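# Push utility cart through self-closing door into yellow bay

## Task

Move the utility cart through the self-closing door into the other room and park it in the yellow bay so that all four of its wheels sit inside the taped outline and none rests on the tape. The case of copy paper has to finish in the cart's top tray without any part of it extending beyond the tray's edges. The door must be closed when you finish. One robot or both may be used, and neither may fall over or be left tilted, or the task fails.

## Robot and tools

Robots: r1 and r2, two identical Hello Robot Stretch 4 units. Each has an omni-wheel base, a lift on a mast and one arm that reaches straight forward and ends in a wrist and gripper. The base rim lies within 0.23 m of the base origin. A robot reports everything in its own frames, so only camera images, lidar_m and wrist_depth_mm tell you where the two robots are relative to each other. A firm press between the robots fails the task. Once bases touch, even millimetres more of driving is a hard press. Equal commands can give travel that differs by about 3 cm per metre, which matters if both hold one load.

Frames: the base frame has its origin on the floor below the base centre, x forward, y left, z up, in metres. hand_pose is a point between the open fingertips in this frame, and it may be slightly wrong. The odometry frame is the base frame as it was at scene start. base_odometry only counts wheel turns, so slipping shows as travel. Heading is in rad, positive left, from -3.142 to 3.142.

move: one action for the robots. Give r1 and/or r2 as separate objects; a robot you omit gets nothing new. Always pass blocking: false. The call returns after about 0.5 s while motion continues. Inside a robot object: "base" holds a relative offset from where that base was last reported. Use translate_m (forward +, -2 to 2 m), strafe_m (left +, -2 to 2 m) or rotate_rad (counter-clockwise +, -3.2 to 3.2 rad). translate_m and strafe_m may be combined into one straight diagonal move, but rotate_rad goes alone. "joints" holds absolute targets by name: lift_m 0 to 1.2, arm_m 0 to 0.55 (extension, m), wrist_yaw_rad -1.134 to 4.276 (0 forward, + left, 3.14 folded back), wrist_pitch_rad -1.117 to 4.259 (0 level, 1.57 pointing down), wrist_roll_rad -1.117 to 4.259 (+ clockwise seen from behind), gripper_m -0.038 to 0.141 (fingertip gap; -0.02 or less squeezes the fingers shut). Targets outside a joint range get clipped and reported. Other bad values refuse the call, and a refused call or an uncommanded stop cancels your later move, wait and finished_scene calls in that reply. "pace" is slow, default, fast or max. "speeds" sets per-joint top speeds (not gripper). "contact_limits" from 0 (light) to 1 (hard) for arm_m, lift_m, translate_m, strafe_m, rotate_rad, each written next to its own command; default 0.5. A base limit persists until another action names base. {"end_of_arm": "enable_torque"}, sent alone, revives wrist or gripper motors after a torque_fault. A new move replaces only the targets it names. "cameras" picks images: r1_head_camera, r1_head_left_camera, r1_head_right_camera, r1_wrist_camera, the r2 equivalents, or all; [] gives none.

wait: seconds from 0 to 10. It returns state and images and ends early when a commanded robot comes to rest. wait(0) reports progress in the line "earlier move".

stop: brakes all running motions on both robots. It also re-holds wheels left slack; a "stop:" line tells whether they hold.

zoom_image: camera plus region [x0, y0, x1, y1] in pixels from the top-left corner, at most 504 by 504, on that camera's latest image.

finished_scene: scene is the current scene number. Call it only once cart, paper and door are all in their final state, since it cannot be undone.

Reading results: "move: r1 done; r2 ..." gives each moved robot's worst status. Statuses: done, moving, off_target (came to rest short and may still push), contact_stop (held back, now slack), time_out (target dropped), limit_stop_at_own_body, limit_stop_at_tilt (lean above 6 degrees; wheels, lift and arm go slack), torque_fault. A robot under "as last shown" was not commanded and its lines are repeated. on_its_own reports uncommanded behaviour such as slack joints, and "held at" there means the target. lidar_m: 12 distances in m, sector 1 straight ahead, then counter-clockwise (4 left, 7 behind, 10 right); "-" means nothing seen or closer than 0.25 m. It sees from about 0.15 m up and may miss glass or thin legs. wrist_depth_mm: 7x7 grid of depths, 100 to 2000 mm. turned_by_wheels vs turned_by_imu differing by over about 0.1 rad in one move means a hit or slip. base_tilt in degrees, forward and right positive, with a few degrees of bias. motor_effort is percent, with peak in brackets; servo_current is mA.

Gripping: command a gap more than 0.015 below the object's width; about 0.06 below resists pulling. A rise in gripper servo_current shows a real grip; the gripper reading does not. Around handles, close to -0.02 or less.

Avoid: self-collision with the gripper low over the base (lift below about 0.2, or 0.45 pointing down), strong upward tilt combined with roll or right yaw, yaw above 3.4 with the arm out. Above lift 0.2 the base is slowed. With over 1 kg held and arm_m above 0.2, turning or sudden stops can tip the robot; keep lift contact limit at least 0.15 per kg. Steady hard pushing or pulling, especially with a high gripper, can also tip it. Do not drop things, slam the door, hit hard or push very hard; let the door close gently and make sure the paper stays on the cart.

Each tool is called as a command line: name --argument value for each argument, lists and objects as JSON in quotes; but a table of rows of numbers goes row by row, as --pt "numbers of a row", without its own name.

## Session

move --blocking false

Scene clock: 0.00 s.
r1.base_odometry: x=+0.000 y=+0.000 heading=+0.000
r1.turned_by_wheels: +0.000
r1.turned_by_imu: +0.000
r1.base_tilt: forward=-1.6 right=+1.3
r1.lidar_m: 0.96 1.73 2.02 2.40 3.92 1.59 0.85 0.76 0.78 0.89 0.77 0.77
r1.base_status: not commanded
r1.joint_positions: lift_m=+0.124 arm_m=+0.000 wrist_yaw_rad=+3.194 wrist_pitch_rad=+0.002 wrist_roll_rad=+0.000 gripper_m=+0.056
r1.joint_status: not commanded
r1.measured_speeds: all 0
r1.motor_effort: lift_m=+19 arm_m=-4 wheel_0=-2 wheel_1=+1 wheel_2=+0
r1.servo_current: wrist_yaw_rad=59 wrist_pitch_rad=46 wrist_roll_rad=46 gripper_m=39
r1.hand_pose: x=-0.1216 y=+0.0722 z=+0.3019 quat_wxyz=(-0.026, -0.001, +0.000, +1.000) (m; r1's base frame)
r1.wrist_depth_mm: - 135 - - - - - / - 135 135 - - - - / - 133 174 - - - - / 110 136 206 - - - - / 137 - - - - - - / - - 194 1118 193 1160 1138 / - 759 759 809 788 831 809
r2.base_odometry: x=+0.000 y=+0.000 heading=+0.000
r2.turned_by_wheels: +0.000
r2.turned_by_imu: +0.000
r2.base_tilt: forward=-0.6 right=+0.1
r2.lidar_m: 1.27 1.30 1.54 2.30 2.33 2.74 1.39 1.38 2.74 2.36 2.39 1.46
r2.base_status: not commanded
r2.joint_positions: lift_m=+0.200 arm_m=+0.000 wrist_yaw_rad=+3.211 wrist_pitch_rad=+0.001 wrist_roll_rad=+0.000 gripper_m=+0.056
r2.joint_status: not commanded
r2.measured_speeds: all 0
r2.motor_effort: lift_m=+18 arm_m=-4 wheel_0=-1 wheel_1=+1 wheel_2=+1
r2.servo_current: wrist_yaw_rad=46 wrist_pitch_rad=39 wrist_roll_rad=52 gripper_m=52
r2.hand_pose: x=-0.1229 y=+0.0671 z=+0.3779 quat_wxyz=(-0.035, -0.001, +0.000, +0.999) (m; r2's base frame)
r2.wrist_depth_mm: - - 137 - - - - / - - 137 - - - - / - 119 146 - - - - / - 141 176 - - - - / 215 - - - - - - / 213 1336 196 1281 192 1366 1205 / 200 244 946 112 - 904 891
pictures: r1_head_camera, r1_head_left_camera, r1_head_right_camera, r1_wrist_camera, r2_head_camera, r2_head_left_camera, r2_head_right_camera, r2_wrist_camera
Images, in order (width x height): r1_head_camera 420x560, r1_head_left_camera 420x672, r1_head_right_camera 420x672, r1_wrist_camera 616x392, r2_head_camera 420x560, r2_head_left_camera 420x672, r2_head_right_camera 420x672, r2_wrist_camera 616x392.

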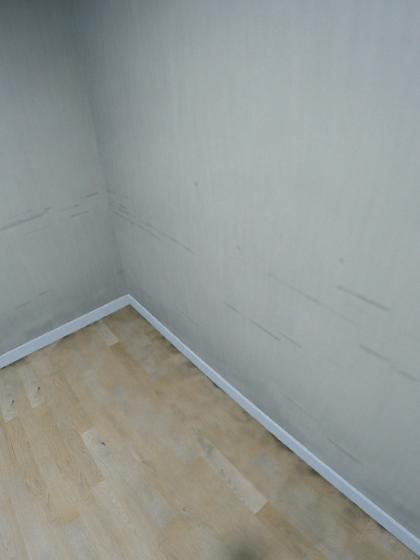

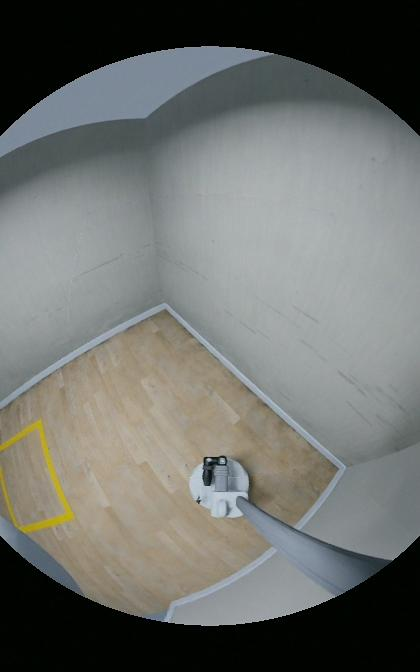

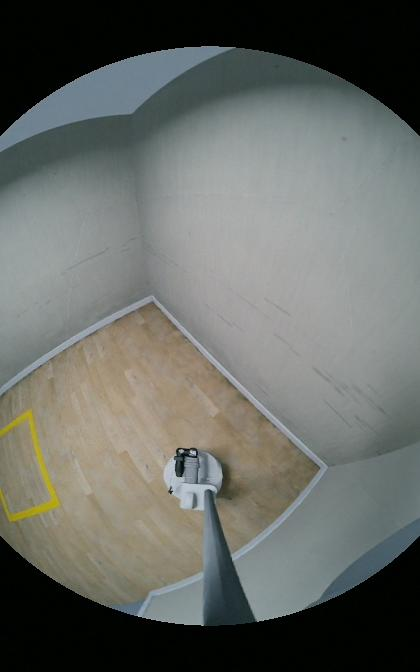

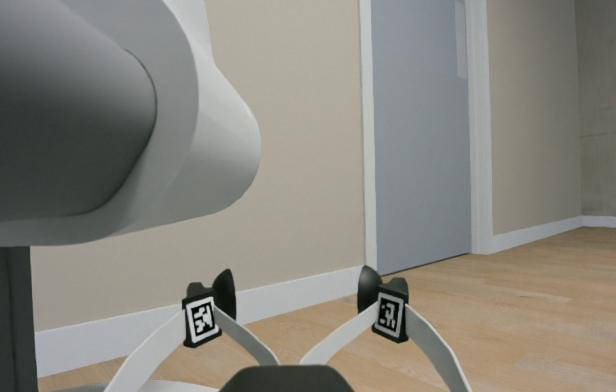

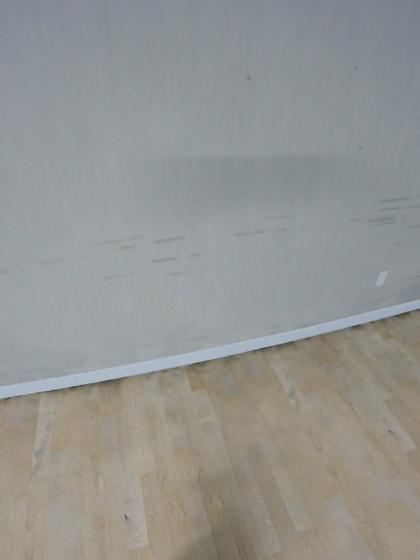

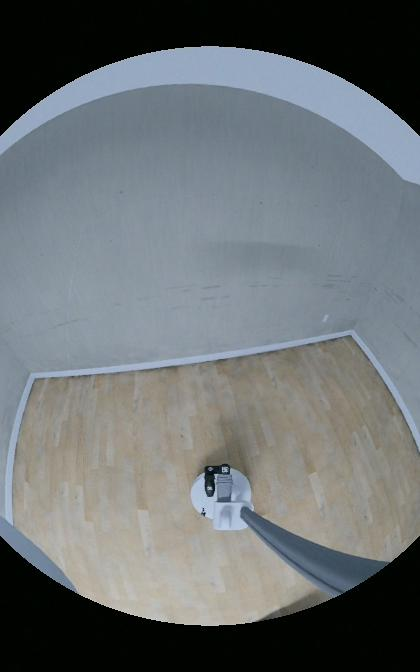

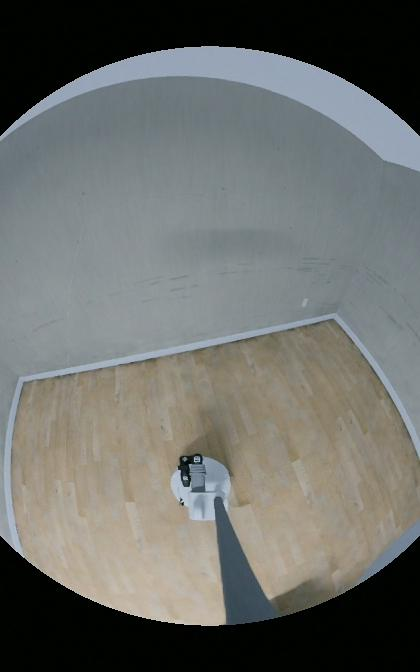

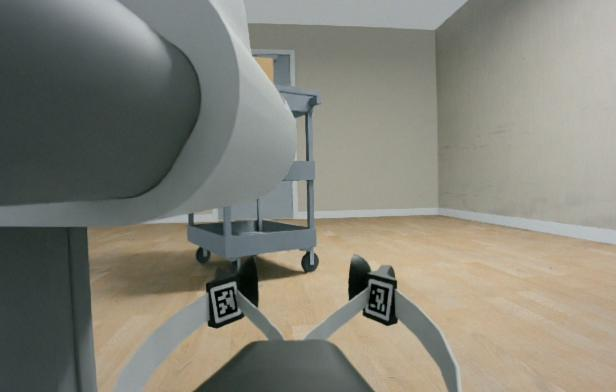

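move --blocking false --r1 '{"base":{"rotate_rad":2.5}}' --r2 '{"base":{"rotate_rad":3.0},"joints":{"lift_m":0.685,"gripper_m":0.141}}' --cameras '[]'

wait --seconds 6 --cameras '[]'

wait --seconds 2 --cameras '["r1_head_camera","r1_head_left_camera","r1_head_right_camera","r2_head_camera","r2_head_left_camera","r2_head_right_camera"]'

Scene clock: 13.43 s.
move: r1 moving; r2 moving
r1.base_odometry: x=+0.000 y=+0.000 heading=+0.253
r1.turned_by_wheels: +0.253
r1.turned_by_imu: +0.253
r1.base_tilt: forward=-1.6 right=+1.3
r1.lidar_m: 1.15 2.01 2.10 2.97 2.65 1.07 0.80 0.74 0.80 0.80 0.71 0.82
r1.base_status: rotate_rad moving
r1.joint_positions: lift_m=+0.124 arm_m=+0.000 wrist_yaw_rad=+3.194 wrist_pitch_rad=+0.002 wrist_roll_rad=+0.000 gripper_m=+0.056
r1.joint_status: not commanded
r1.measured_speeds: translate_m=+0.000 strafe_m=+0.000 rotate_rad=+0.974 lift_m=+0.000 arm_m=+0.000 wrist_yaw_rad=+0.000 wrist_pitch_rad=+0.000 wrist_roll_rad=+0.000
r1.motor_effort: lift_m=+19(20) arm_m=-4(4) wheel_0=-7(9) wheel_1=-6(7) wheel_2=-6(7)
r1.servo_current: wrist_yaw_rad=46(59) wrist_pitch_rad=39(52) wrist_roll_rad=33(65) gripper_m=39(46)
r1.hand_pose: x=-0.1216 y=+0.0722 z=+0.3019 quat_wxyz=(-0.026, -0.001, +0.000, +1.000) (m; r1's base frame)
r1.wrist_depth_mm: - 135 - - - - - / - 135 135 - - - 1808 / - 133 175 - - - - / 110 136 207 - - - - / 137 - - - - - 1576 / - - 194 991 193 1138 1138 / - 759 759 798 798 820 809
r2.base_odometry: x=+0.000 y=+0.000 heading=+0.252
r2.turned_by_wheels: +0.252
r2.turned_by_imu: +0.245
r2.base_tilt: forward=-0.7 right=+0.0
r2.lidar_m: 1.27 1.35 1.91 2.30 2.42 3.34 1.42 3.33 2.47 2.38 1.81 1.34
r2.base_status: rotate_rad moving
r2.joint_positions: lift_m=+0.238 arm_m=+0.000 wrist_yaw_rad=+3.211 wrist_pitch_rad=+0.001 wrist_roll_rad=+0.000 gripper_m=+0.075
r2.joint_status: lift_m moving; gripper_m moving
r2.measured_speeds: translate_m=+0.002 strafe_m=+0.000 rotate_rad=+0.977 lift_m=+0.146 arm_m=+0.000 wrist_yaw_rad=+0.000 wrist_pitch_rad=+0.000 wrist_roll_rad=+0.000
r2.motor_effort: lift_m=+23(25) arm_m=-4(4) wheel_0=-4(9) wheel_1=-10(10) wheel_2=-10(11)
r2.servo_current: wrist_yaw_rad=52(52) wrist_pitch_rad=46(46) wrist_roll_rad=52(65) gripper_m=98(98)
r2.hand_pose: x=-0.1229 y=+0.0671 z=+0.4157 quat_wxyz=(-0.035, -0.001, +0.000, +0.999) (m; r2's base frame)
r2.wrist_depth_mm: - - 137 - - - - / - 107 137 1808 - - - / - 119 147 - - - - / - 141 177 - - - - / 216 - - - - - - / 204 1430 192 1464 189 1499 1308 / 201 244 1025 112 1008 931 960
pictures: none
No camera images: "cameras" was empty.

Scene clock: 15.47 s.
earlier move: r1 done; r2 moving
r1.base_odometry: x=+0.000 y=+0.000 heading=+2.500
r1.turned_by_wheels: +2.247
r1.turned_by_imu: +2.259
r1.base_tilt: forward=-1.6 right=+1.3
r1.lidar_m: 2.02 0.94 0.73 0.74 0.85 0.77 0.75 0.86 1.40 2.02 2.26 3.60
r1.base_status: done
r1.joint_positions: lift_m=+0.124 arm_m=+0.000 wrist_yaw_rad=+3.194 wrist_pitch_rad=+0.002 wrist_roll_rad=+0.000 gripper_m=+0.056
r1.joint_status: not commanded
r1.measured_speeds: all 0
r1.motor_effort: lift_m=+20(20) arm_m=-4(4) wheel_0=-3(10) wheel_1=+0(9) wheel_2=+0(8)
r1.servo_current: wrist_yaw_rad=52(65) wrist_pitch_rad=33(52) wrist_roll_rad=39(65) gripper_m=39(52)
r1.hand_pose: x=-0.1216 y=+0.0722 z=+0.3019 quat_wxyz=(-0.026, -0.001, +0.000, +1.000) (m; r1's base frame)
r1.wrist_depth_mm: - 135 - - - - - / - 135 135 - - - - / - 133 175 - - - - / 110 136 207 - - - - / - - - - - - - / - - 194 - 191 - - / - 820 759 164 788 - 750
r2.base_odometry: x=+0.000 y=+0.000 heading=+2.999
r2.turned_by_wheels: +2.747
r2.turned_by_imu: +2.674
r2.base_tilt: forward=-0.7 right=+0.1
r2.lidar_m: 1.51 1.35 3.02 2.38 2.37 1.62 1.30 1.27 1.44 2.16 2.32 2.53
r2.base_status: rotate_rad moving
r2.joint_positions: lift_m=+0.684 arm_m=+0.000 wrist_yaw_rad=+3.211 wrist_pitch_rad=+0.001 wrist_roll_rad=+0.000 gripper_m=+0.141
r2.joint_status: lift_m moving; the others done
r2.measured_speeds: translate_m=+0.000 strafe_m=+0.000 rotate_rad=+0.000 lift_m=+0.029 arm_m=+0.000 wrist_yaw_rad=+0.000 wrist_pitch_rad=+0.000 wrist_roll_rad=+0.000
r2.motor_effort: lift_m=+21(26) arm_m=-4(4) wheel_0=-4(10) wheel_1=-3(10) wheel_2=-5(13)
r2.servo_current: wrist_yaw_rad=46(52) wrist_pitch_rad=46(46) wrist_roll_rad=46(65) gripper_m=52(104)
r2.hand_pose: x=-0.1228 y=+0.0671 z=+0.8616 quat_wxyz=(-0.035, -0.001, +0.000, +0.999) (m; r2's base frame)
r2.wrist_depth_mm: - - 137 - - - - / - 108 137 - - - - / - 120 147 235 - - - / - 140 165 - - - - / 216 - - - - - - / 203 202 187 157 - 186 - / 202 - - 112 - 1708 1756
wait: 2.03 of 6 s (r1 has come to rest)
pictures: none
No camera images: "cameras" was empty.

Scene clock: 15.83 s.
earlier move: r2 done
r1.base_odometry: x=+0.000 y=+0.000 heading=+2.500
r1.turned_by_wheels: +0.000
r1.turned_by_imu: +0.000
r1.base_tilt: forward=-1.6 right=+1.3
r1.lidar_m: 1.99 0.93 0.77 0.76 0.85 0.78 0.76 0.88 1.41 2.03 2.23 3.58
r1.base_status: done
r1.joint_positions: lift_m=+0.124 arm_m=+0.000 wrist_yaw_rad=+3.194 wrist_pitch_rad=+0.002 wrist_roll_rad=+0.000 gripper_m=+0.056
r1.joint_status: not commanded
r1.measured_speeds: all 0
r1.motor_effort: lift_m=+20(20) arm_m=-4(4) wheel_0=-3(10) wheel_1=+0(9) wheel_2=+0(8)
r1.servo_current: wrist_yaw_rad=59(65) wrist_pitch_rad=46(52) wrist_roll_rad=39(65) gripper_m=39(52)
r1.hand_pose: x=-0.1216 y=+0.0722 z=+0.3019 quat_wxyz=(-0.026, -0.001, +0.000, +1.000) (m; r1's base frame)
r1.wrist_depth_mm: - 135 - - - - - / - 135 135 - - - - / - 133 175 - - - - / 110 136 207 - - - - / - - - - - - - / - - 195 - 191 - - / - 809 759 164 798 - 759
r2.base_odometry: x=+0.000 y=+0.000 heading=+2.999
r2.turned_by_wheels: +0.000
r2.turned_by_imu: +0.000
r2.base_tilt: forward=-0.7 right=+0.1
r2.lidar_m: 1.51 1.36 3.05 2.41 2.34 1.64 1.32 1.27 1.41 2.17 2.31 2.52
r2.base_status: done
r2.joint_positions: lift_m=+0.685 arm_m=+0.000 wrist_yaw_rad=+3.211 wrist_pitch_rad=+0.001 wrist_roll_rad=+0.000 gripper_m=+0.141
r2.joint_status: all done
r2.measured_speeds: all 0
r2.motor_effort: lift_m=+21(26) arm_m=-4(4) wheel_0=-3(10) wheel_1=-3(10) wheel_2=-4(13)
r2.servo_current: wrist_yaw_rad=46(52) wrist_pitch_rad=46(46) wrist_roll_rad=52(65) gripper_m=52(104)
r2.hand_pose: x=-0.1228 y=+0.0671 z=+0.8626 quat_wxyz=(-0.035, -0.001, +0.000, +0.999) (m; r2's base frame)
r2.wrist_depth_mm: - - 137 - - - - / - 108 137 - - - - / - 120 148 236 - - - / - 141 165 - - - - / 215 - - - - - - / 203 202 186 158 - 185 - / 201 - - 112 - 1708 1808
wait: 0.37 of 2 s (r2 has come to rest)
pictures: r1_head_camera, r1_head_left_camera, r1_head_right_camera, r2_head_camera, r2_head_left_camera, r2_head_right_camera
Images, in order (width x height): r1_head_camera 420x560, r1_head_left_camera 420x672, r1_head_right_camera 420x672, r2_head_camera 420x560, r2_head_left_camera 420x672, r2_head_right_camera 420x672.

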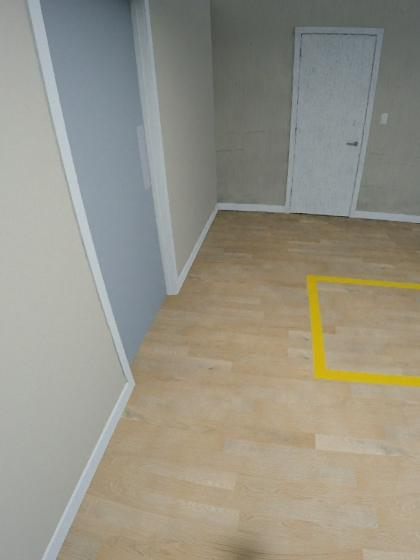

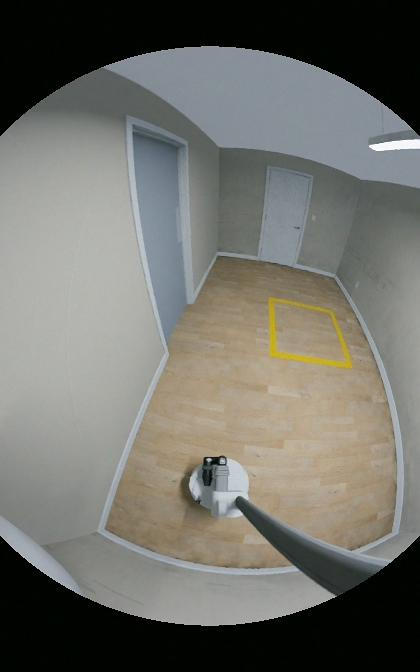

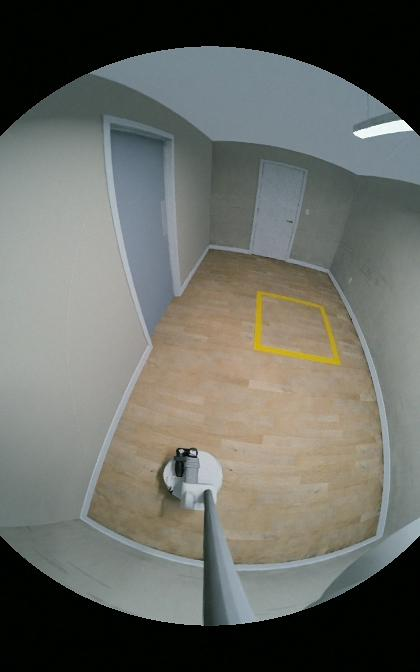

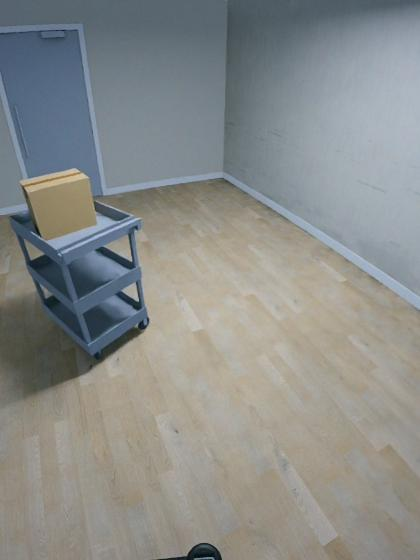

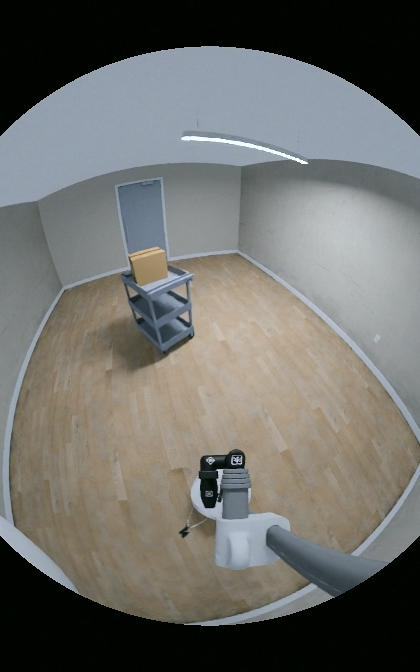

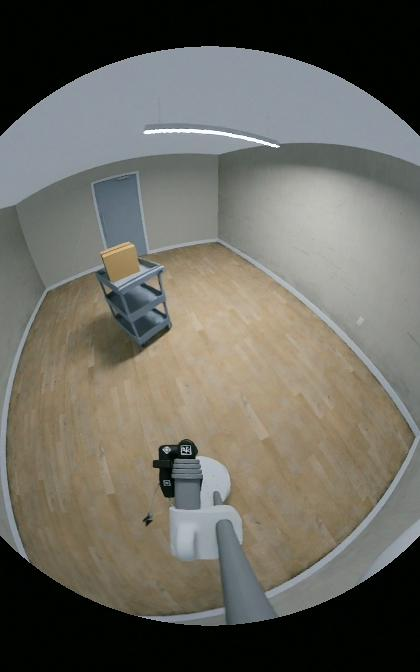

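move --blocking false --r1 '{"base":{"rotate_rad":-0.165}}' --r2 '{"base":{"rotate_rad":0.4},"joints":{"wrist_yaw_rad":0.0}}' --cameras '[]'

wait --seconds 4 --cameras '[]'

move --blocking false --r1 '{"base":{"translate_m":1.85}}' --cameras '[]'

wait --seconds 9 --cameras '["r1_head_camera","r1_head_left_camera","r2_head_camera","r2_head_left_camera"]'

Scene clock: 40.63 s.
move: r1 moving; r2 moving
r1.base_odometry: x=+0.000 y=+0.000 heading=+2.340
r1.turned_by_wheels: -0.159
r1.turned_by_imu: -0.160
r1.base_tilt: forward=-1.6 right=+1.3
r1.lidar_m: 2.80 1.11 0.77 0.75 0.78 0.80 0.75 0.81 1.17 2.04 2.13 2.93
r1.base_status: rotate_rad moving
r1.joint_positions: lift_m=+0.124 arm_m=+0.000 wrist_yaw_rad=+3.194 wrist_pitch_rad=+0.002 wrist_roll_rad=+0.000 gripper_m=+0.056
r1.joint_status: not commanded
r1.measured_speeds: translate_m=+0.000 strafe_m=-0.001 rotate_rad=-0.178 lift_m=+0.000 arm_m=+0.000 wrist_yaw_rad=+0.000 wrist_pitch_rad=+0.000 wrist_roll_rad=+0.000
r1.motor_effort: lift_m=+20(20) arm_m=-4(4) wheel_0=+4(9) wheel_1=+2(8) wheel_2=+2(6)
r1.servo_current: wrist_yaw_rad=59(78) wrist_pitch_rad=39(46) wrist_roll_rad=59(59) gripper_m=46(46)
r1.hand_pose: x=-0.1216 y=+0.0722 z=+0.3019 quat_wxyz=(-0.026, -0.001, +0.000, +1.000) (m; r1's base frame)
r1.wrist_depth_mm: - 135 - - - - - / - 135 135 - - - - / - 133 175 - - - - / 110 136 207 - - - - / - - - - - - - / - - 195 - 191 - - / - 768 759 164 788 820 798
r2.base_odometry: x=+0.000 y=+0.000 heading=-3.037
r2.turned_by_wheels: +0.247
r2.turned_by_imu: +0.241
r2.base_tilt: forward=-0.7 right=+0.1
r2.lidar_m: 1.38 1.62 2.59 2.36 2.21 1.42 1.27 1.30 1.63 2.30 2.34 2.95
r2.base_status: rotate_rad moving
r2.joint_positions: lift_m=+0.685 arm_m=+0.000 wrist_yaw_rad=+2.649 wrist_pitch_rad=+0.001 wrist_roll_rad=+0.000 gripper_m=+0.141
r2.joint_status: wrist_yaw_rad moving
r2.measured_speeds: translate_m=+0.004 strafe_m=-0.002 rotate_rad=+0.830 lift_m=+0.000 arm_m=+0.000 wrist_yaw_rad=-1.743 wrist_pitch_rad=+0.000 wrist_roll_rad=+0.000
r2.motor_effort: lift_m=+21(21) arm_m=-4(4) wheel_0=-4(11) wheel_1=-7(9) wheel_2=-7(11)
r2.servo_current: wrist_yaw_rad=72(150) wrist_pitch_rad=46(46) wrist_roll_rad=46(52) gripper_m=46(52)
r2.hand_pose: x=-0.0417 y=+0.2135 z=+0.8626 quat_wxyz=(+0.244, -0.001, +0.000, +0.970) (m; r2's base frame)
r2.wrist_depth_mm: - - - - - - - / 178 - - - - - - / 200 - - - - - - / 236 - - - - - - / - - - - - - - / - 202 186 158 - - - / - - - 112 - 1921 1983
pictures: none
No camera images: "cameras" was empty.

Scene clock: 41.00 s.
earlier move: r1 done; r2 moving
r1.base_odometry: x=+0.000 y=+0.000 heading=+2.335
r1.turned_by_wheels: -0.005
r1.turned_by_imu: -0.005
r1.base_tilt: forward=-1.5 right=+1.3
r1.lidar_m: 2.85 1.07 0.74 0.73 0.78 0.82 0.75 0.81 1.10 2.00 2.08 2.91
r1.base_status: done
r1.joint_positions: lift_m=+0.124 arm_m=+0.000 wrist_yaw_rad=+3.194 wrist_pitch_rad=+0.002 wrist_roll_rad=+0.000 gripper_m=+0.056
r1.joint_status: not commanded
r1.measured_speeds: all 0
r1.motor_effort: lift_m=+19(20) arm_m=-4(4) wheel_0=+2(9) wheel_1=+1(8) wheel_2=+2(6)
r1.servo_current: wrist_yaw_rad=59(78) wrist_pitch_rad=46(46) wrist_roll_rad=72(72) gripper_m=46(46)
r1.hand_pose: x=-0.1216 y=+0.0722 z=+0.3019 quat_wxyz=(-0.026, -0.001, +0.000, +1.000) (m; r1's base frame)
r1.wrist_depth_mm: - 135 - - - - - / - 135 135 - - - - / - 133 175 - - - - / 110 136 207 - - - - / - - - - - - - / - - 195 - 191 - - / - 768 759 164 788 831 809
r2.base_odometry: x=+0.000 y=+0.000 heading=-2.885
r2.turned_by_wheels: +0.152
r2.turned_by_imu: +0.148
r2.base_tilt: forward=-0.6 right=+0.1
r2.lidar_m: 1.35 3.39 2.47 2.34 1.83 1.34 1.28 1.34 1.85 2.29 2.40 3.33
r2.base_status: rotate_rad moving
r2.joint_positions: lift_m=+0.685 arm_m=+0.000 wrist_yaw_rad=+2.014 wrist_pitch_rad=+0.001 wrist_roll_rad=+0.000 gripper_m=+0.141
r2.joint_status: wrist_yaw_rad moving
r2.measured_speeds: translate_m=+0.000 strafe_m=+0.000 rotate_rad=+0.080 lift_m=+0.000 arm_m=+0.000 wrist_yaw_rad=-1.729 wrist_pitch_rad=+0.000 wrist_roll_rad=+0.000
r2.motor_effort: lift_m=+21(21) arm_m=-4(4) wheel_0=-2(11) wheel_1=-3(9) wheel_2=-3(11)
r2.servo_current: wrist_yaw_rad=91(150) wrist_pitch_rad=39(46) wrist_roll_rad=46(59) gripper_m=52(52)
r2.hand_pose: x=+0.1262 y=+0.2980 z=+0.8626 quat_wxyz=(+0.534, +0.000, +0.000, +0.845) (m; r2's base frame)
r2.wrist_depth_mm: - - - - - - 1863 / - - - - - - 1921 / - - - - - - 1863 / - - - - - - 1921 / - - - - - - - / - 200 - - - - - / - - 1921 112 1983 1863 1808
wait: 0.37 of 4 s (r1 has come to rest)
pictures: none
No camera images: "cameras" was empty.

Scene clock: 41.50 s.
earlier move: r2 moving
move: r1 moving
r1.base_odometry: x=-0.022 y=+0.023 heading=+2.335
r1.turned_by_wheels: +0.000
r1.turned_by_imu: +0.000
r1.base_tilt: forward=-1.6 right=+1.3
r1.lidar_m: 2.85 1.08 0.78 0.73 0.80 0.85 0.80 0.83 1.24 2.02 2.07 2.91
r1.base_status: translate_m moving
r1.joint_positions: lift_m=+0.124 arm_m=+0.000 wrist_yaw_rad=+3.194 wrist_pitch_rad=+0.002 wrist_roll_rad=+0.000 gripper_m=+0.056
r1.joint_status: not commanded
r1.measured_speeds: translate_m=+0.122 strafe_m=+0.000 rotate_rad=+0.000 lift_m=+0.000 arm_m=+0.000 wrist_yaw_rad=+0.000 wrist_pitch_rad=+0.000 wrist_roll_rad=+0.000
r1.motor_effort: lift_m=+19(20) arm_m=-4(4) wheel_0=+6(7) wheel_1=+6(6) wheel_2=-10(10)
r1.servo_current: wrist_yaw_rad=59(59) wrist_pitch_rad=46(52) wrist_roll_rad=59(65) gripper_m=39(46)
r1.hand_pose: x=-0.1216 y=+0.0722 z=+0.3019 quat_wxyz=(-0.026, -0.001, +0.000, +1.000) (m; r1's base frame)
r1.wrist_depth_mm: - 135 - - - - - / - 135 135 - - - - / - 132 174 - - - - / 110 136 205 - - - - / - - - - - - - / - - 194 - 191 - - / - 809 750 809 788 820 809
r2.base_odometry: x=+0.000 y=+0.000 heading=-2.885
r2.turned_by_wheels: +0.001
r2.turned_by_imu: +0.001
r2.base_tilt: forward=-0.7 right=+0.1
r2.lidar_m: 1.37 3.37 2.46 2.34 1.85 1.33 1.28 1.33 1.88 2.31 2.41 3.37
r2.base_status: done
r2.joint_positions: lift_m=+0.685 arm_m=+0.000 wrist_yaw_rad=+1.146 wrist_pitch_rad=+0.001 wrist_roll_rad=+0.000 gripper_m=+0.141
r2.joint_status: wrist_yaw_rad moving
r2.measured_speeds: translate_m=+0.000 strafe_m=+0.000 rotate_rad=+0.000 lift_m=+0.000 arm_m=+0.000 wrist_yaw_rad=-1.736 wrist_pitch_rad=+0.000 wrist_roll_rad=+0.000
r2.motor_effort: lift_m=+21(21) arm_m=-4(4) wheel_0=-3(3) wheel_1=-2(2) wheel_2=-3(3)
r2.servo_current: wrist_yaw_rad=98(111) wrist_pitch_rad=46(46) wrist_roll_rad=39(59) gripper_m=46(59)
r2.hand_pose: x=+0.3694 y=+0.2267 z=+0.8626 quat_wxyz=(+0.840, +0.000, +0.000, +0.542) (m; r2's base frame)
r2.wrist_depth_mm: - - - - - - - / - - - - - - - / - - - - - - - / - - - - - - - / - - - - - - - / - - - - - - - / - 1921 - 112 1983 1808 1863
pictures: none
No camera images: "cameras" was empty.

Scene clock: 42.57 s.
earlier move: r1 moving; r2 done
r1.base_odometry: x=-0.201 y=+0.210 heading=+2.336
r1.turned_by_wheels: +0.000
r1.turned_by_imu: +0.000
r1.base_tilt: forward=-1.6 right=+1.2
r1.lidar_m: 2.85 1.07 0.79 0.74 0.79 1.07 1.05 1.13 1.59 2.03 2.10 2.93
r1.base_status: translate_m moving
r1.joint_positions: lift_m=+0.124 arm_m=+0.000 wrist_yaw_rad=+3.194 wrist_pitch_rad=+0.002 wrist_roll_rad=+0.000 gripper_m=+0.056
r1.joint_status: not commanded
r1.measured_speeds: translate_m=+0.301 strafe_m=-0.001 rotate_rad=+0.005 lift_m=+0.000 arm_m=+0.000 wrist_yaw_rad=+0.000 wrist_pitch_rad=+0.000 wrist_roll_rad=+0.000
r1.motor_effort: lift_m=+20(20) arm_m=-4(4) wheel_0=+5(8) wheel_1=+3(8) wheel_2=-5(10)
r1.servo_current: wrist_yaw_rad=39(65) wrist_pitch_rad=46(52) wrist_roll_rad=26(65) gripper_m=39(52)
r1.hand_pose: x=-0.1216 y=+0.0722 z=+0.3019 quat_wxyz=(-0.026, -0.001, +0.000, +1.000) (m; r1's base frame)
r1.wrist_depth_mm: - 135 - - - - - / - 135 143 - - - - / - 135 177 - - - - / 109 136 212 - - - - / - - - - - - - / - 1098 192 1098 193 1042 1008 / - 809 759 798 798 831 798
r2.base_odometry: x=+0.000 y=+0.000 heading=-2.885
r2.turned_by_wheels: +0.000
r2.turned_by_imu: +0.000
r2.base_tilt: forward=-0.7 right=+0.0
r2.lidar_m: 1.36 3.40 2.48 2.37 1.82 1.35 1.28 1.34 1.88 2.30 2.42 3.30
r2.base_status: done
r2.joint_positions: lift_m=+0.685 arm_m=+0.000 wrist_yaw_rad=+0.003 wrist_pitch_rad=+0.001 wrist_roll_rad=+0.000 gripper_m=+0.141
r2.joint_status: all done
r2.measured_speeds: all 0
r2.motor_effort: lift_m=+21(21) arm_m=-4(4) wheel_0=-2(3) wheel_1=-2(2) wheel_2=-3(3)
r2.servo_current: wrist_yaw_rad=46(124) wrist_pitch_rad=39(46) wrist_roll_rad=46(59) gripper_m=46(59)
r2.hand_pose: x=+0.4596 y=-0.0866 z=+0.8626 quat_wxyz=(+1.000, +0.000, +0.001, +0.001) (m; r2's base frame)
r2.wrist_depth_mm: - - - - - - - / - - - - - - - / - - - - - - - / - - - 1576 - - - / - - - - - - - / - - 197 167 - - - / - 1921 1983 112 - 1808 1863
wait: 1.07 of 9 s (r2 has come to rest)
pictures: r1_head_camera, r1_head_left_camera, r2_head_camera, r2_head_left_camera
Images, in order (width x height): r1_head_camera 420x560, r1_head_left_camera 420x672, r2_head_camera 420x560, r2_head_left_camera 420x672.

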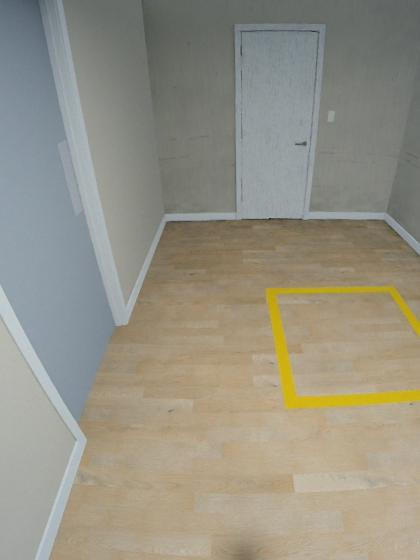

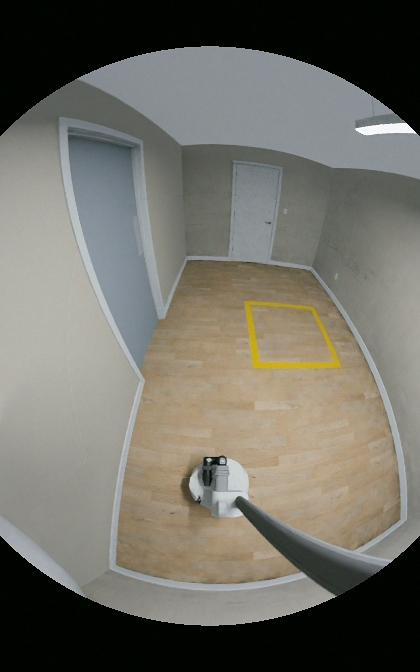

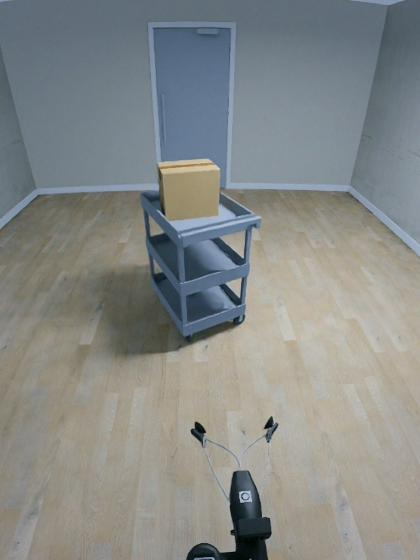

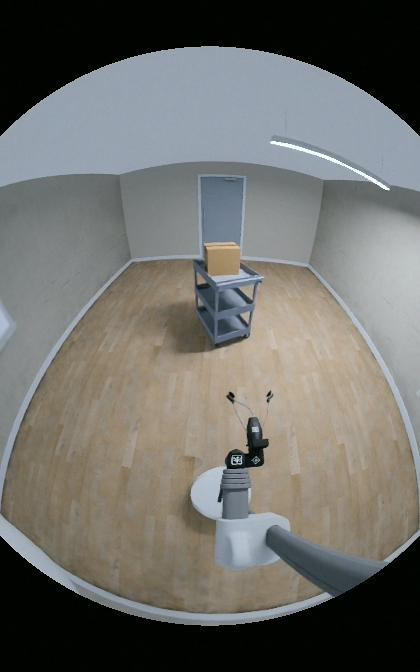

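wait --seconds 6 --cameras '["r1_head_camera","r1_head_left_camera","r1_head_right_camera","r2_head_camera"]'

Scene clock: 68.67 s.
earlier move: r1 done
r1.base_odometry: x=-1.281 y=+1.335 heading=+2.336
r1.turned_by_wheels: +0.000
r1.turned_by_imu: +0.001
r1.base_tilt: forward=-1.6 right=+1.3
r1.lidar_m: 2.06 1.03 0.74 0.75 0.83 1.07 2.61 2.74 2.13 2.04 2.12 2.14
r1.base_status: done
r1.joint_positions: lift_m=+0.124 arm_m=+0.000 wrist_yaw_rad=+3.194 wrist_pitch_rad=+0.002 wrist_roll_rad=+0.000 gripper_m=+0.056
r1.joint_status: not commanded
r1.measured_speeds: all 0
r1.motor_effort: lift_m=+20(20) arm_m=-4(4) wheel_0=+3(8) wheel_1=+2(8) wheel_2=+1(10)
r1.servo_current: wrist_yaw_rad=52(78) wrist_pitch_rad=39(52) wrist_roll_rad=52(65) gripper_m=46(52)
r1.hand_pose: x=-0.1216 y=+0.0722 z=+0.3019 quat_wxyz=(-0.026, -0.001, +0.000, +1.000) (m; r1's base frame)
r1.wrist_depth_mm: - 135 - - - - - / - 135 147 - - - - / - 133 175 - - - - / 110 136 224 - - - - / 137 - - - - 1863 - / 1205 1229 199 1205 192 1160 1025 / - 809 759 798 788 831 809
r2.base_odometry: x=+0.000 y=+0.000 heading=-2.885
r2.turned_by_wheels: +0.000
r2.turned_by_imu: +0.001
r2.base_tilt: forward=-0.7 right=+0.1
r2.lidar_m: 1.37 3.38 2.44 2.35 1.83 1.34 1.27 1.36 1.87 2.31 2.43 3.34
r2.base_status: done
r2.joint_positions: lift_m=+0.685 arm_m=+0.000 wrist_yaw_rad=+0.003 wrist_pitch_rad=+0.001 wrist_roll_rad=+0.000 gripper_m=+0.141
r2.joint_status: all done
r2.measured_speeds: all 0
r2.motor_effort: lift_m=+21(21) arm_m=-4(5) wheel_0=-2(3) wheel_1=-2(2) wheel_2=-3(3)
r2.servo_current: wrist_yaw_rad=59(124) wrist_pitch_rad=39(52) wrist_roll_rad=39(59) gripper_m=52(59)
r2.hand_pose: x=+0.4596 y=-0.0866 z=+0.8626 quat_wxyz=(+1.000, +0.000, +0.001, +0.001) (m; r2's base frame)
r2.wrist_depth_mm: - - - - - - - / - - - - - - - / - - - - - - - / - - - 1537 - - - / - - - - - - - / - - 196 166 - - - / - 1921 1983 112 1983 1863 1921
wait: 0.00 of 6 s (r1 has come to rest)
pictures: r1_head_camera, r1_head_left_camera, r1_head_right_camera, r2_head_camera
Images, in order (width x height): r1_head_camera 420x560, r1_head_left_camera 420x672, r1_head_right_camera 420x672, r2_head_camera 420x560.

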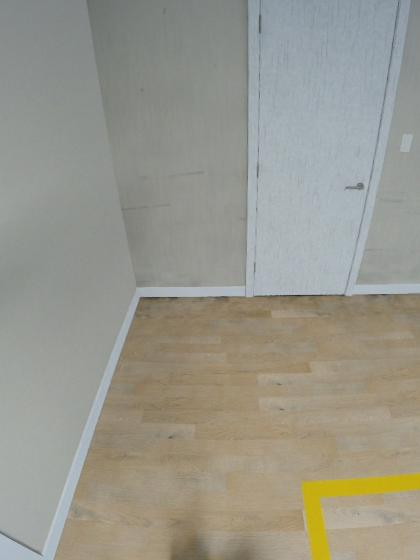

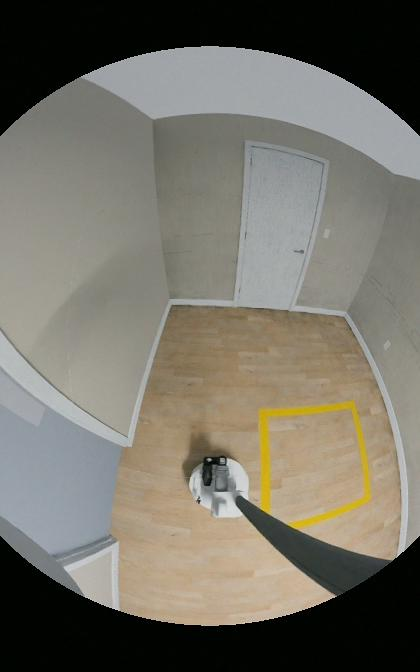

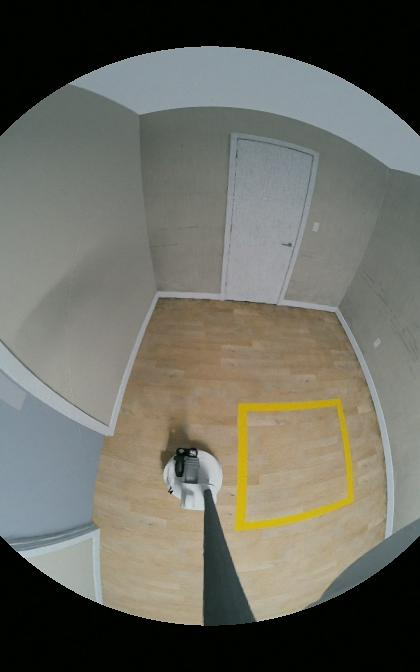

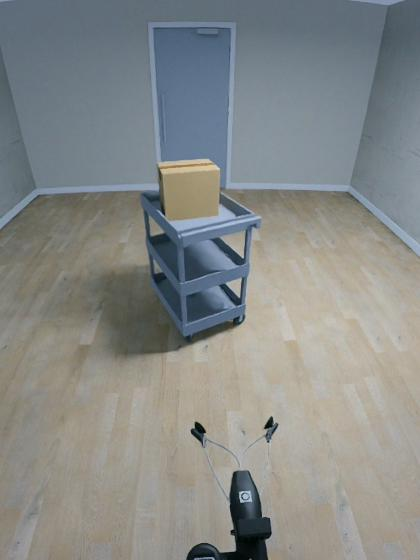

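move --blocking false --r1 '{"base":{"strafe_m":0.95},"pace":"slow","contact_limits":{"strafe_m":0.7}}' --r2 '{"base":{"translate_m":0.45,"strafe_m":0.05}}' --cameras '[]'

wait --seconds 4 --cameras '["r2_head_camera","r2_wrist_camera"]'

wait --seconds 10 --cameras '["r1_head_left_camera","r2_head_camera"]'

Scene clock: 80.03 s.
move: r1 moving; r2 moving
r1.base_odometry: x=-1.291 y=+1.325 heading=+2.336
r1.turned_by_wheels: +0.000
r1.turned_by_imu: +0.000
r1.base_tilt: forward=-1.6 right=+1.3
r1.lidar_m: 2.09 1.02 0.73 0.77 0.84 1.02 2.63 2.75 2.15 2.06 2.14 2.15
r1.base_status: strafe_m moving
r1.joint_positions: lift_m=+0.124 arm_m=+0.000 wrist_yaw_rad=+3.194 wrist_pitch_rad=+0.002 wrist_roll_rad=+0.000 gripper_m=+0.056
r1.joint_status: not commanded
r1.measured_speeds: translate_m=-0.001 strafe_m=+0.056 rotate_rad=+0.005 lift_m=+0.000 arm_m=+0.000 wrist_yaw_rad=+0.000 wrist_pitch_rad=+0.000 wrist_roll_rad=+0.000
r1.motor_effort: lift_m=+20(20) arm_m=-4(4) wheel_0=-5(9) wheel_1=+5(7) wheel_2=+0(2)
r1.servo_current: wrist_yaw_rad=46(59) wrist_pitch_rad=46(52) wrist_roll_rad=46(59) gripper_m=39(46)
r1.contact_limits: strafe_m 0.7
r1.hand_pose: x=-0.1216 y=+0.0722 z=+0.3019 quat_wxyz=(-0.026, -0.001, +0.000, +1.000) (m; r1's base frame)
r1.wrist_depth_mm: - 135 - - - - - / - 135 146 - - - - / - 133 175 - - - - / 110 136 223 - - - - / 137 - - - - - - / 1205 1229 198 1205 193 1160 991 / - 809 759 798 798 831 809
r2.base_odometry: x=-0.029 y=-0.011 heading=-2.884
r2.turned_by_wheels: +0.000
r2.turned_by_imu: +0.001
r2.base_tilt: forward=-0.7 right=+0.1
r2.lidar_m: 1.34 3.39 2.45 2.34 1.86 1.32 1.31 1.36 1.91 2.31 2.42 3.35
r2.base_status: translate_m moving; strafe_m moving
r2.joint_positions: lift_m=+0.685 arm_m=+0.000 wrist_yaw_rad=+0.003 wrist_pitch_rad=+0.001 wrist_roll_rad=+0.000 gripper_m=+0.141
r2.joint_status: not commanded
r2.measured_speeds: translate_m=+0.122 strafe_m=+0.015 rotate_rad=-0.003 lift_m=+0.000 arm_m=+0.000 wrist_yaw_rad=+0.000 wrist_pitch_rad=+0.000 wrist_roll_rad=+0.000
r2.motor_effort: lift_m=+21(21) arm_m=-4(4) wheel_0=+8(8) wheel_1=+8(8) wheel_2=-12(13)
r2.servo_current: wrist_yaw_rad=59(59) wrist_pitch_rad=46(46) wrist_roll_rad=46(59) gripper_m=52(52)
r2.hand_pose: x=+0.4596 y=-0.0866 z=+0.8626 quat_wxyz=(+1.000, +0.000, +0.001, +0.001) (m; r2's base frame)
r2.wrist_depth_mm: - - - - - - - / - - - - - - - / - - - - - - - / - - - 1499 - - - / - - - - - - - / - - 197 161 - - - / 1983 1863 1983 112 1983 1863 1921
pictures: none
No camera images: "cameras" was empty.

Scene clock: 82.53 s.
earlier move: r1 moving; r2 done
r1.base_odometry: x=-1.466 y=+1.157 heading=+2.336
r1.turned_by_wheels: +0.000
r1.turned_by_imu: +0.001
r1.base_tilt: forward=-1.6 right=+1.3
r1.lidar_m: 1.83 0.70 0.51 0.52 0.55 0.81 2.16 2.75 2.39 2.31 2.40 2.14
r1.base_status: strafe_m moving
r1.joint_positions: lift_m=+0.124 arm_m=+0.000 wrist_yaw_rad=+3.194 wrist_pitch_rad=+0.002 wrist_roll_rad=+0.000 gripper_m=+0.056
r1.joint_status: not commanded
r1.measured_speeds: translate_m=+0.000 strafe_m=+0.101 rotate_rad=+0.002 lift_m=+0.000 arm_m=+0.000 wrist_yaw_rad=+0.000 wrist_pitch_rad=+0.000 wrist_roll_rad=+0.000
r1.motor_effort: lift_m=+20(20) arm_m=-4(4) wheel_0=-7(9) wheel_1=+6(8) wheel_2=+0(2)
r1.servo_current: wrist_yaw_rad=46(72) wrist_pitch_rad=46(52) wrist_roll_rad=46(65) gripper_m=46(52)
r1.contact_limits: strafe_m 0.7
r1.hand_pose: x=-0.1216 y=+0.0722 z=+0.3019 quat_wxyz=(-0.026, -0.001, +0.000, +1.000) (m; r1's base frame)
r1.wrist_depth_mm: - 135 - - - - - / - 135 146 - - - - / - 133 175 - - - 798 / 110 136 224 - - - 798 / 137 - - - - - 809 / 1255 1255 198 1205 193 - 798 / - 820 759 798 798 809 759
r2.base_odometry: x=-0.422 y=-0.163 heading=-2.884
r2.turned_by_wheels: +0.000
r2.turned_by_imu: +0.001
r2.base_tilt: forward=-0.7 right=+0.0
r2.lidar_m: 0.92 3.32 2.41 2.29 2.42 1.82 1.73 1.81 2.48 2.37 2.46 1.11
r2.base_status: done
r2.joint_positions: lift_m=+0.685 arm_m=+0.000 wrist_yaw_rad=+0.003 wrist_pitch_rad=+0.001 wrist_roll_rad=+0.000 gripper_m=+0.141
r2.joint_status: not commanded
r2.measured_speeds: all 0
r2.motor_effort: lift_m=+21(21) arm_m=-4(4) wheel_0=+4(10) wheel_1=+3(10) wheel_2=-4(14)
r2.servo_current: wrist_yaw_rad=46(59) wrist_pitch_rad=39(52) wrist_roll_rad=52(59) gripper_m=46(59)
r2.hand_pose: x=+0.4596 y=-0.0866 z=+0.8626 quat_wxyz=(+1.000, +0.000, +0.001, +0.001) (m; r2's base frame)
r2.wrist_depth_mm: - - - - - - - / - - - - - - - / - - - 1060 - - - / - - - 1078 - - - / - - - - - - - / - - 197 158 931 - - / 1983 1921 1863 112 - 1863 1921
wait: 2.50 of 4 s (r2 has come to rest)
pictures: r2_head_camera, r2_wrist_camera
Images, in order (width x height): r2_head_camera 420x560, r2_wrist_camera 616x392.

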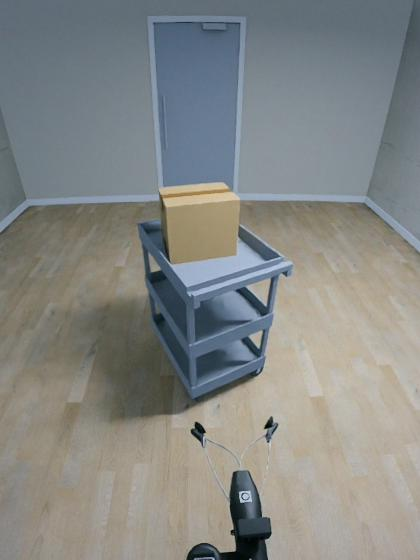

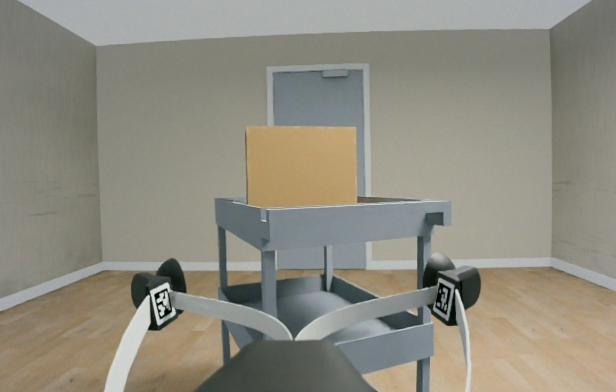

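Scene clock: 92.53 s.
earlier move: r1 contact_stop
r1.base_odometry: x=-1.742 y=+0.881 heading=+2.315
r1.turned_by_wheels: -0.021
r1.turned_by_imu: -0.027
r1.base_tilt: forward=-1.6 right=+1.2
r1.lidar_m: 0.51 0.25 0.25 - 0.25 0.28 0.66 2.72 2.79 2.70 2.77 2.22
r1.base_status: strafe_m contact_stop
r1.joint_positions: lift_m=+0.124 arm_m=+0.000 wrist_yaw_rad=+3.194 wrist_pitch_rad=+0.002 wrist_roll_rad=+0.000 gripper_m=+0.056
r1.joint_status: not commanded
r1.measured_speeds: translate_m=-0.001 strafe_m=-0.028 rotate_rad=+0.004 lift_m=+0.000 arm_m=+0.000 wrist_yaw_rad=+0.000 wrist_pitch_rad=+0.000 wrist_roll_rad=+0.000
r1.on_its_own: the wheels are slack since a contact_stop
r1.motor_effort: lift_m=+20(20) arm_m=-3(4) wheel_0=-3(29) wheel_1=-1(34) wheel_2=-1(32)
r1.servo_current: wrist_yaw_rad=46(72) wrist_pitch_rad=39(52) wrist_roll_rad=33(78) gripper_m=39(52)
r1.contact_limits: strafe_m 0.7
r1.hand_pose: x=-0.1216 y=+0.0722 z=+0.3019 quat_wxyz=(-0.026, -0.001, +0.000, +1.000) (m; r1's base frame)
r1.wrist_depth_mm: - 135 - - 418 244 179 / - 135 146 - 421 246 180 / - 133 175 - 433 249 182 / 110 136 223 - 436 250 183 / 137 - - 1983 442 253 184 / 1229 1229 198 1098 193 253 184 / - 809 759 809 449 220 184
r2.base_odometry: x=-0.422 y=-0.163 heading=-2.884
r2.turned_by_wheels: +0.000
r2.turned_by_imu: +0.001
r2.base_tilt: forward=-0.7 right=+0.1
r2.lidar_m: 0.92 3.28 2.43 2.30 2.44 1.81 1.73 1.80 2.44 2.34 2.46 1.10
r2.base_status: done
r2.joint_positions: lift_m=+0.685 arm_m=+0.000 wrist_yaw_rad=+0.003 wrist_pitch_rad=+0.001 wrist_roll_rad=+0.000 gripper_m=+0.141
r2.joint_status: not commanded
r2.measured_speeds: all 0
r2.motor_effort: lift_m=+21(21) arm_m=-4(4) wheel_0=+4(10) wheel_1=+3(10) wheel_2=-4(14)
r2.servo_current: wrist_yaw_rad=52(65) wrist_pitch_rad=46(52) wrist_roll_rad=46(65) gripper_m=46(59)
r2.hand_pose: x=+0.4596 y=-0.0866 z=+0.8626 quat_wxyz=(+1.000, +0.000, +0.001, +0.001) (m; r2's base frame)
r2.wrist_depth_mm: - - - - - - - / - - - - - - - / - - - 1060 - - - / - - - 1042 - - - / - - - - - - - / - - 196 158 917 - - / 1983 1921 - 112 - 1863 1863
wait: 10.00 s; no rest
pictures: r1_head_left_camera, r2_head_camera
Images, in order (width x height): r1_head_left_camera 420x672, r2_head_camera 420x560.

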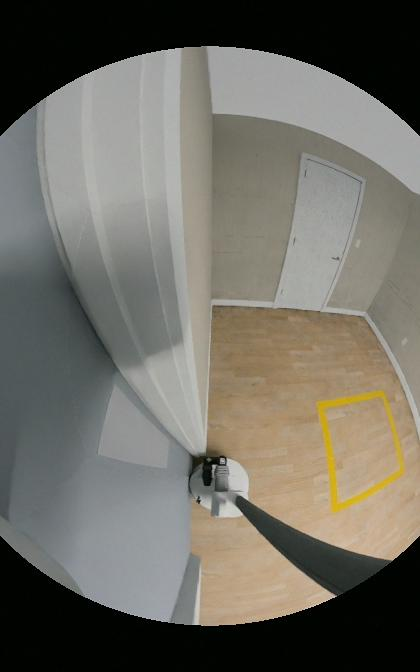

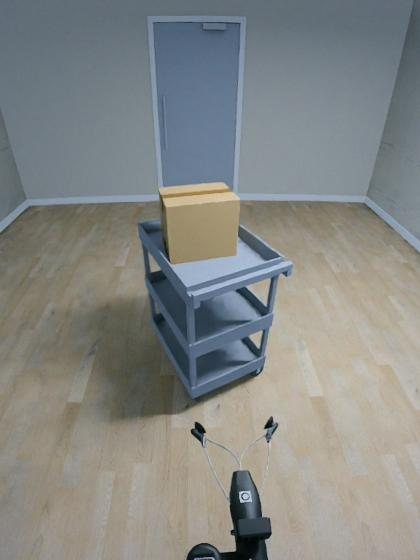

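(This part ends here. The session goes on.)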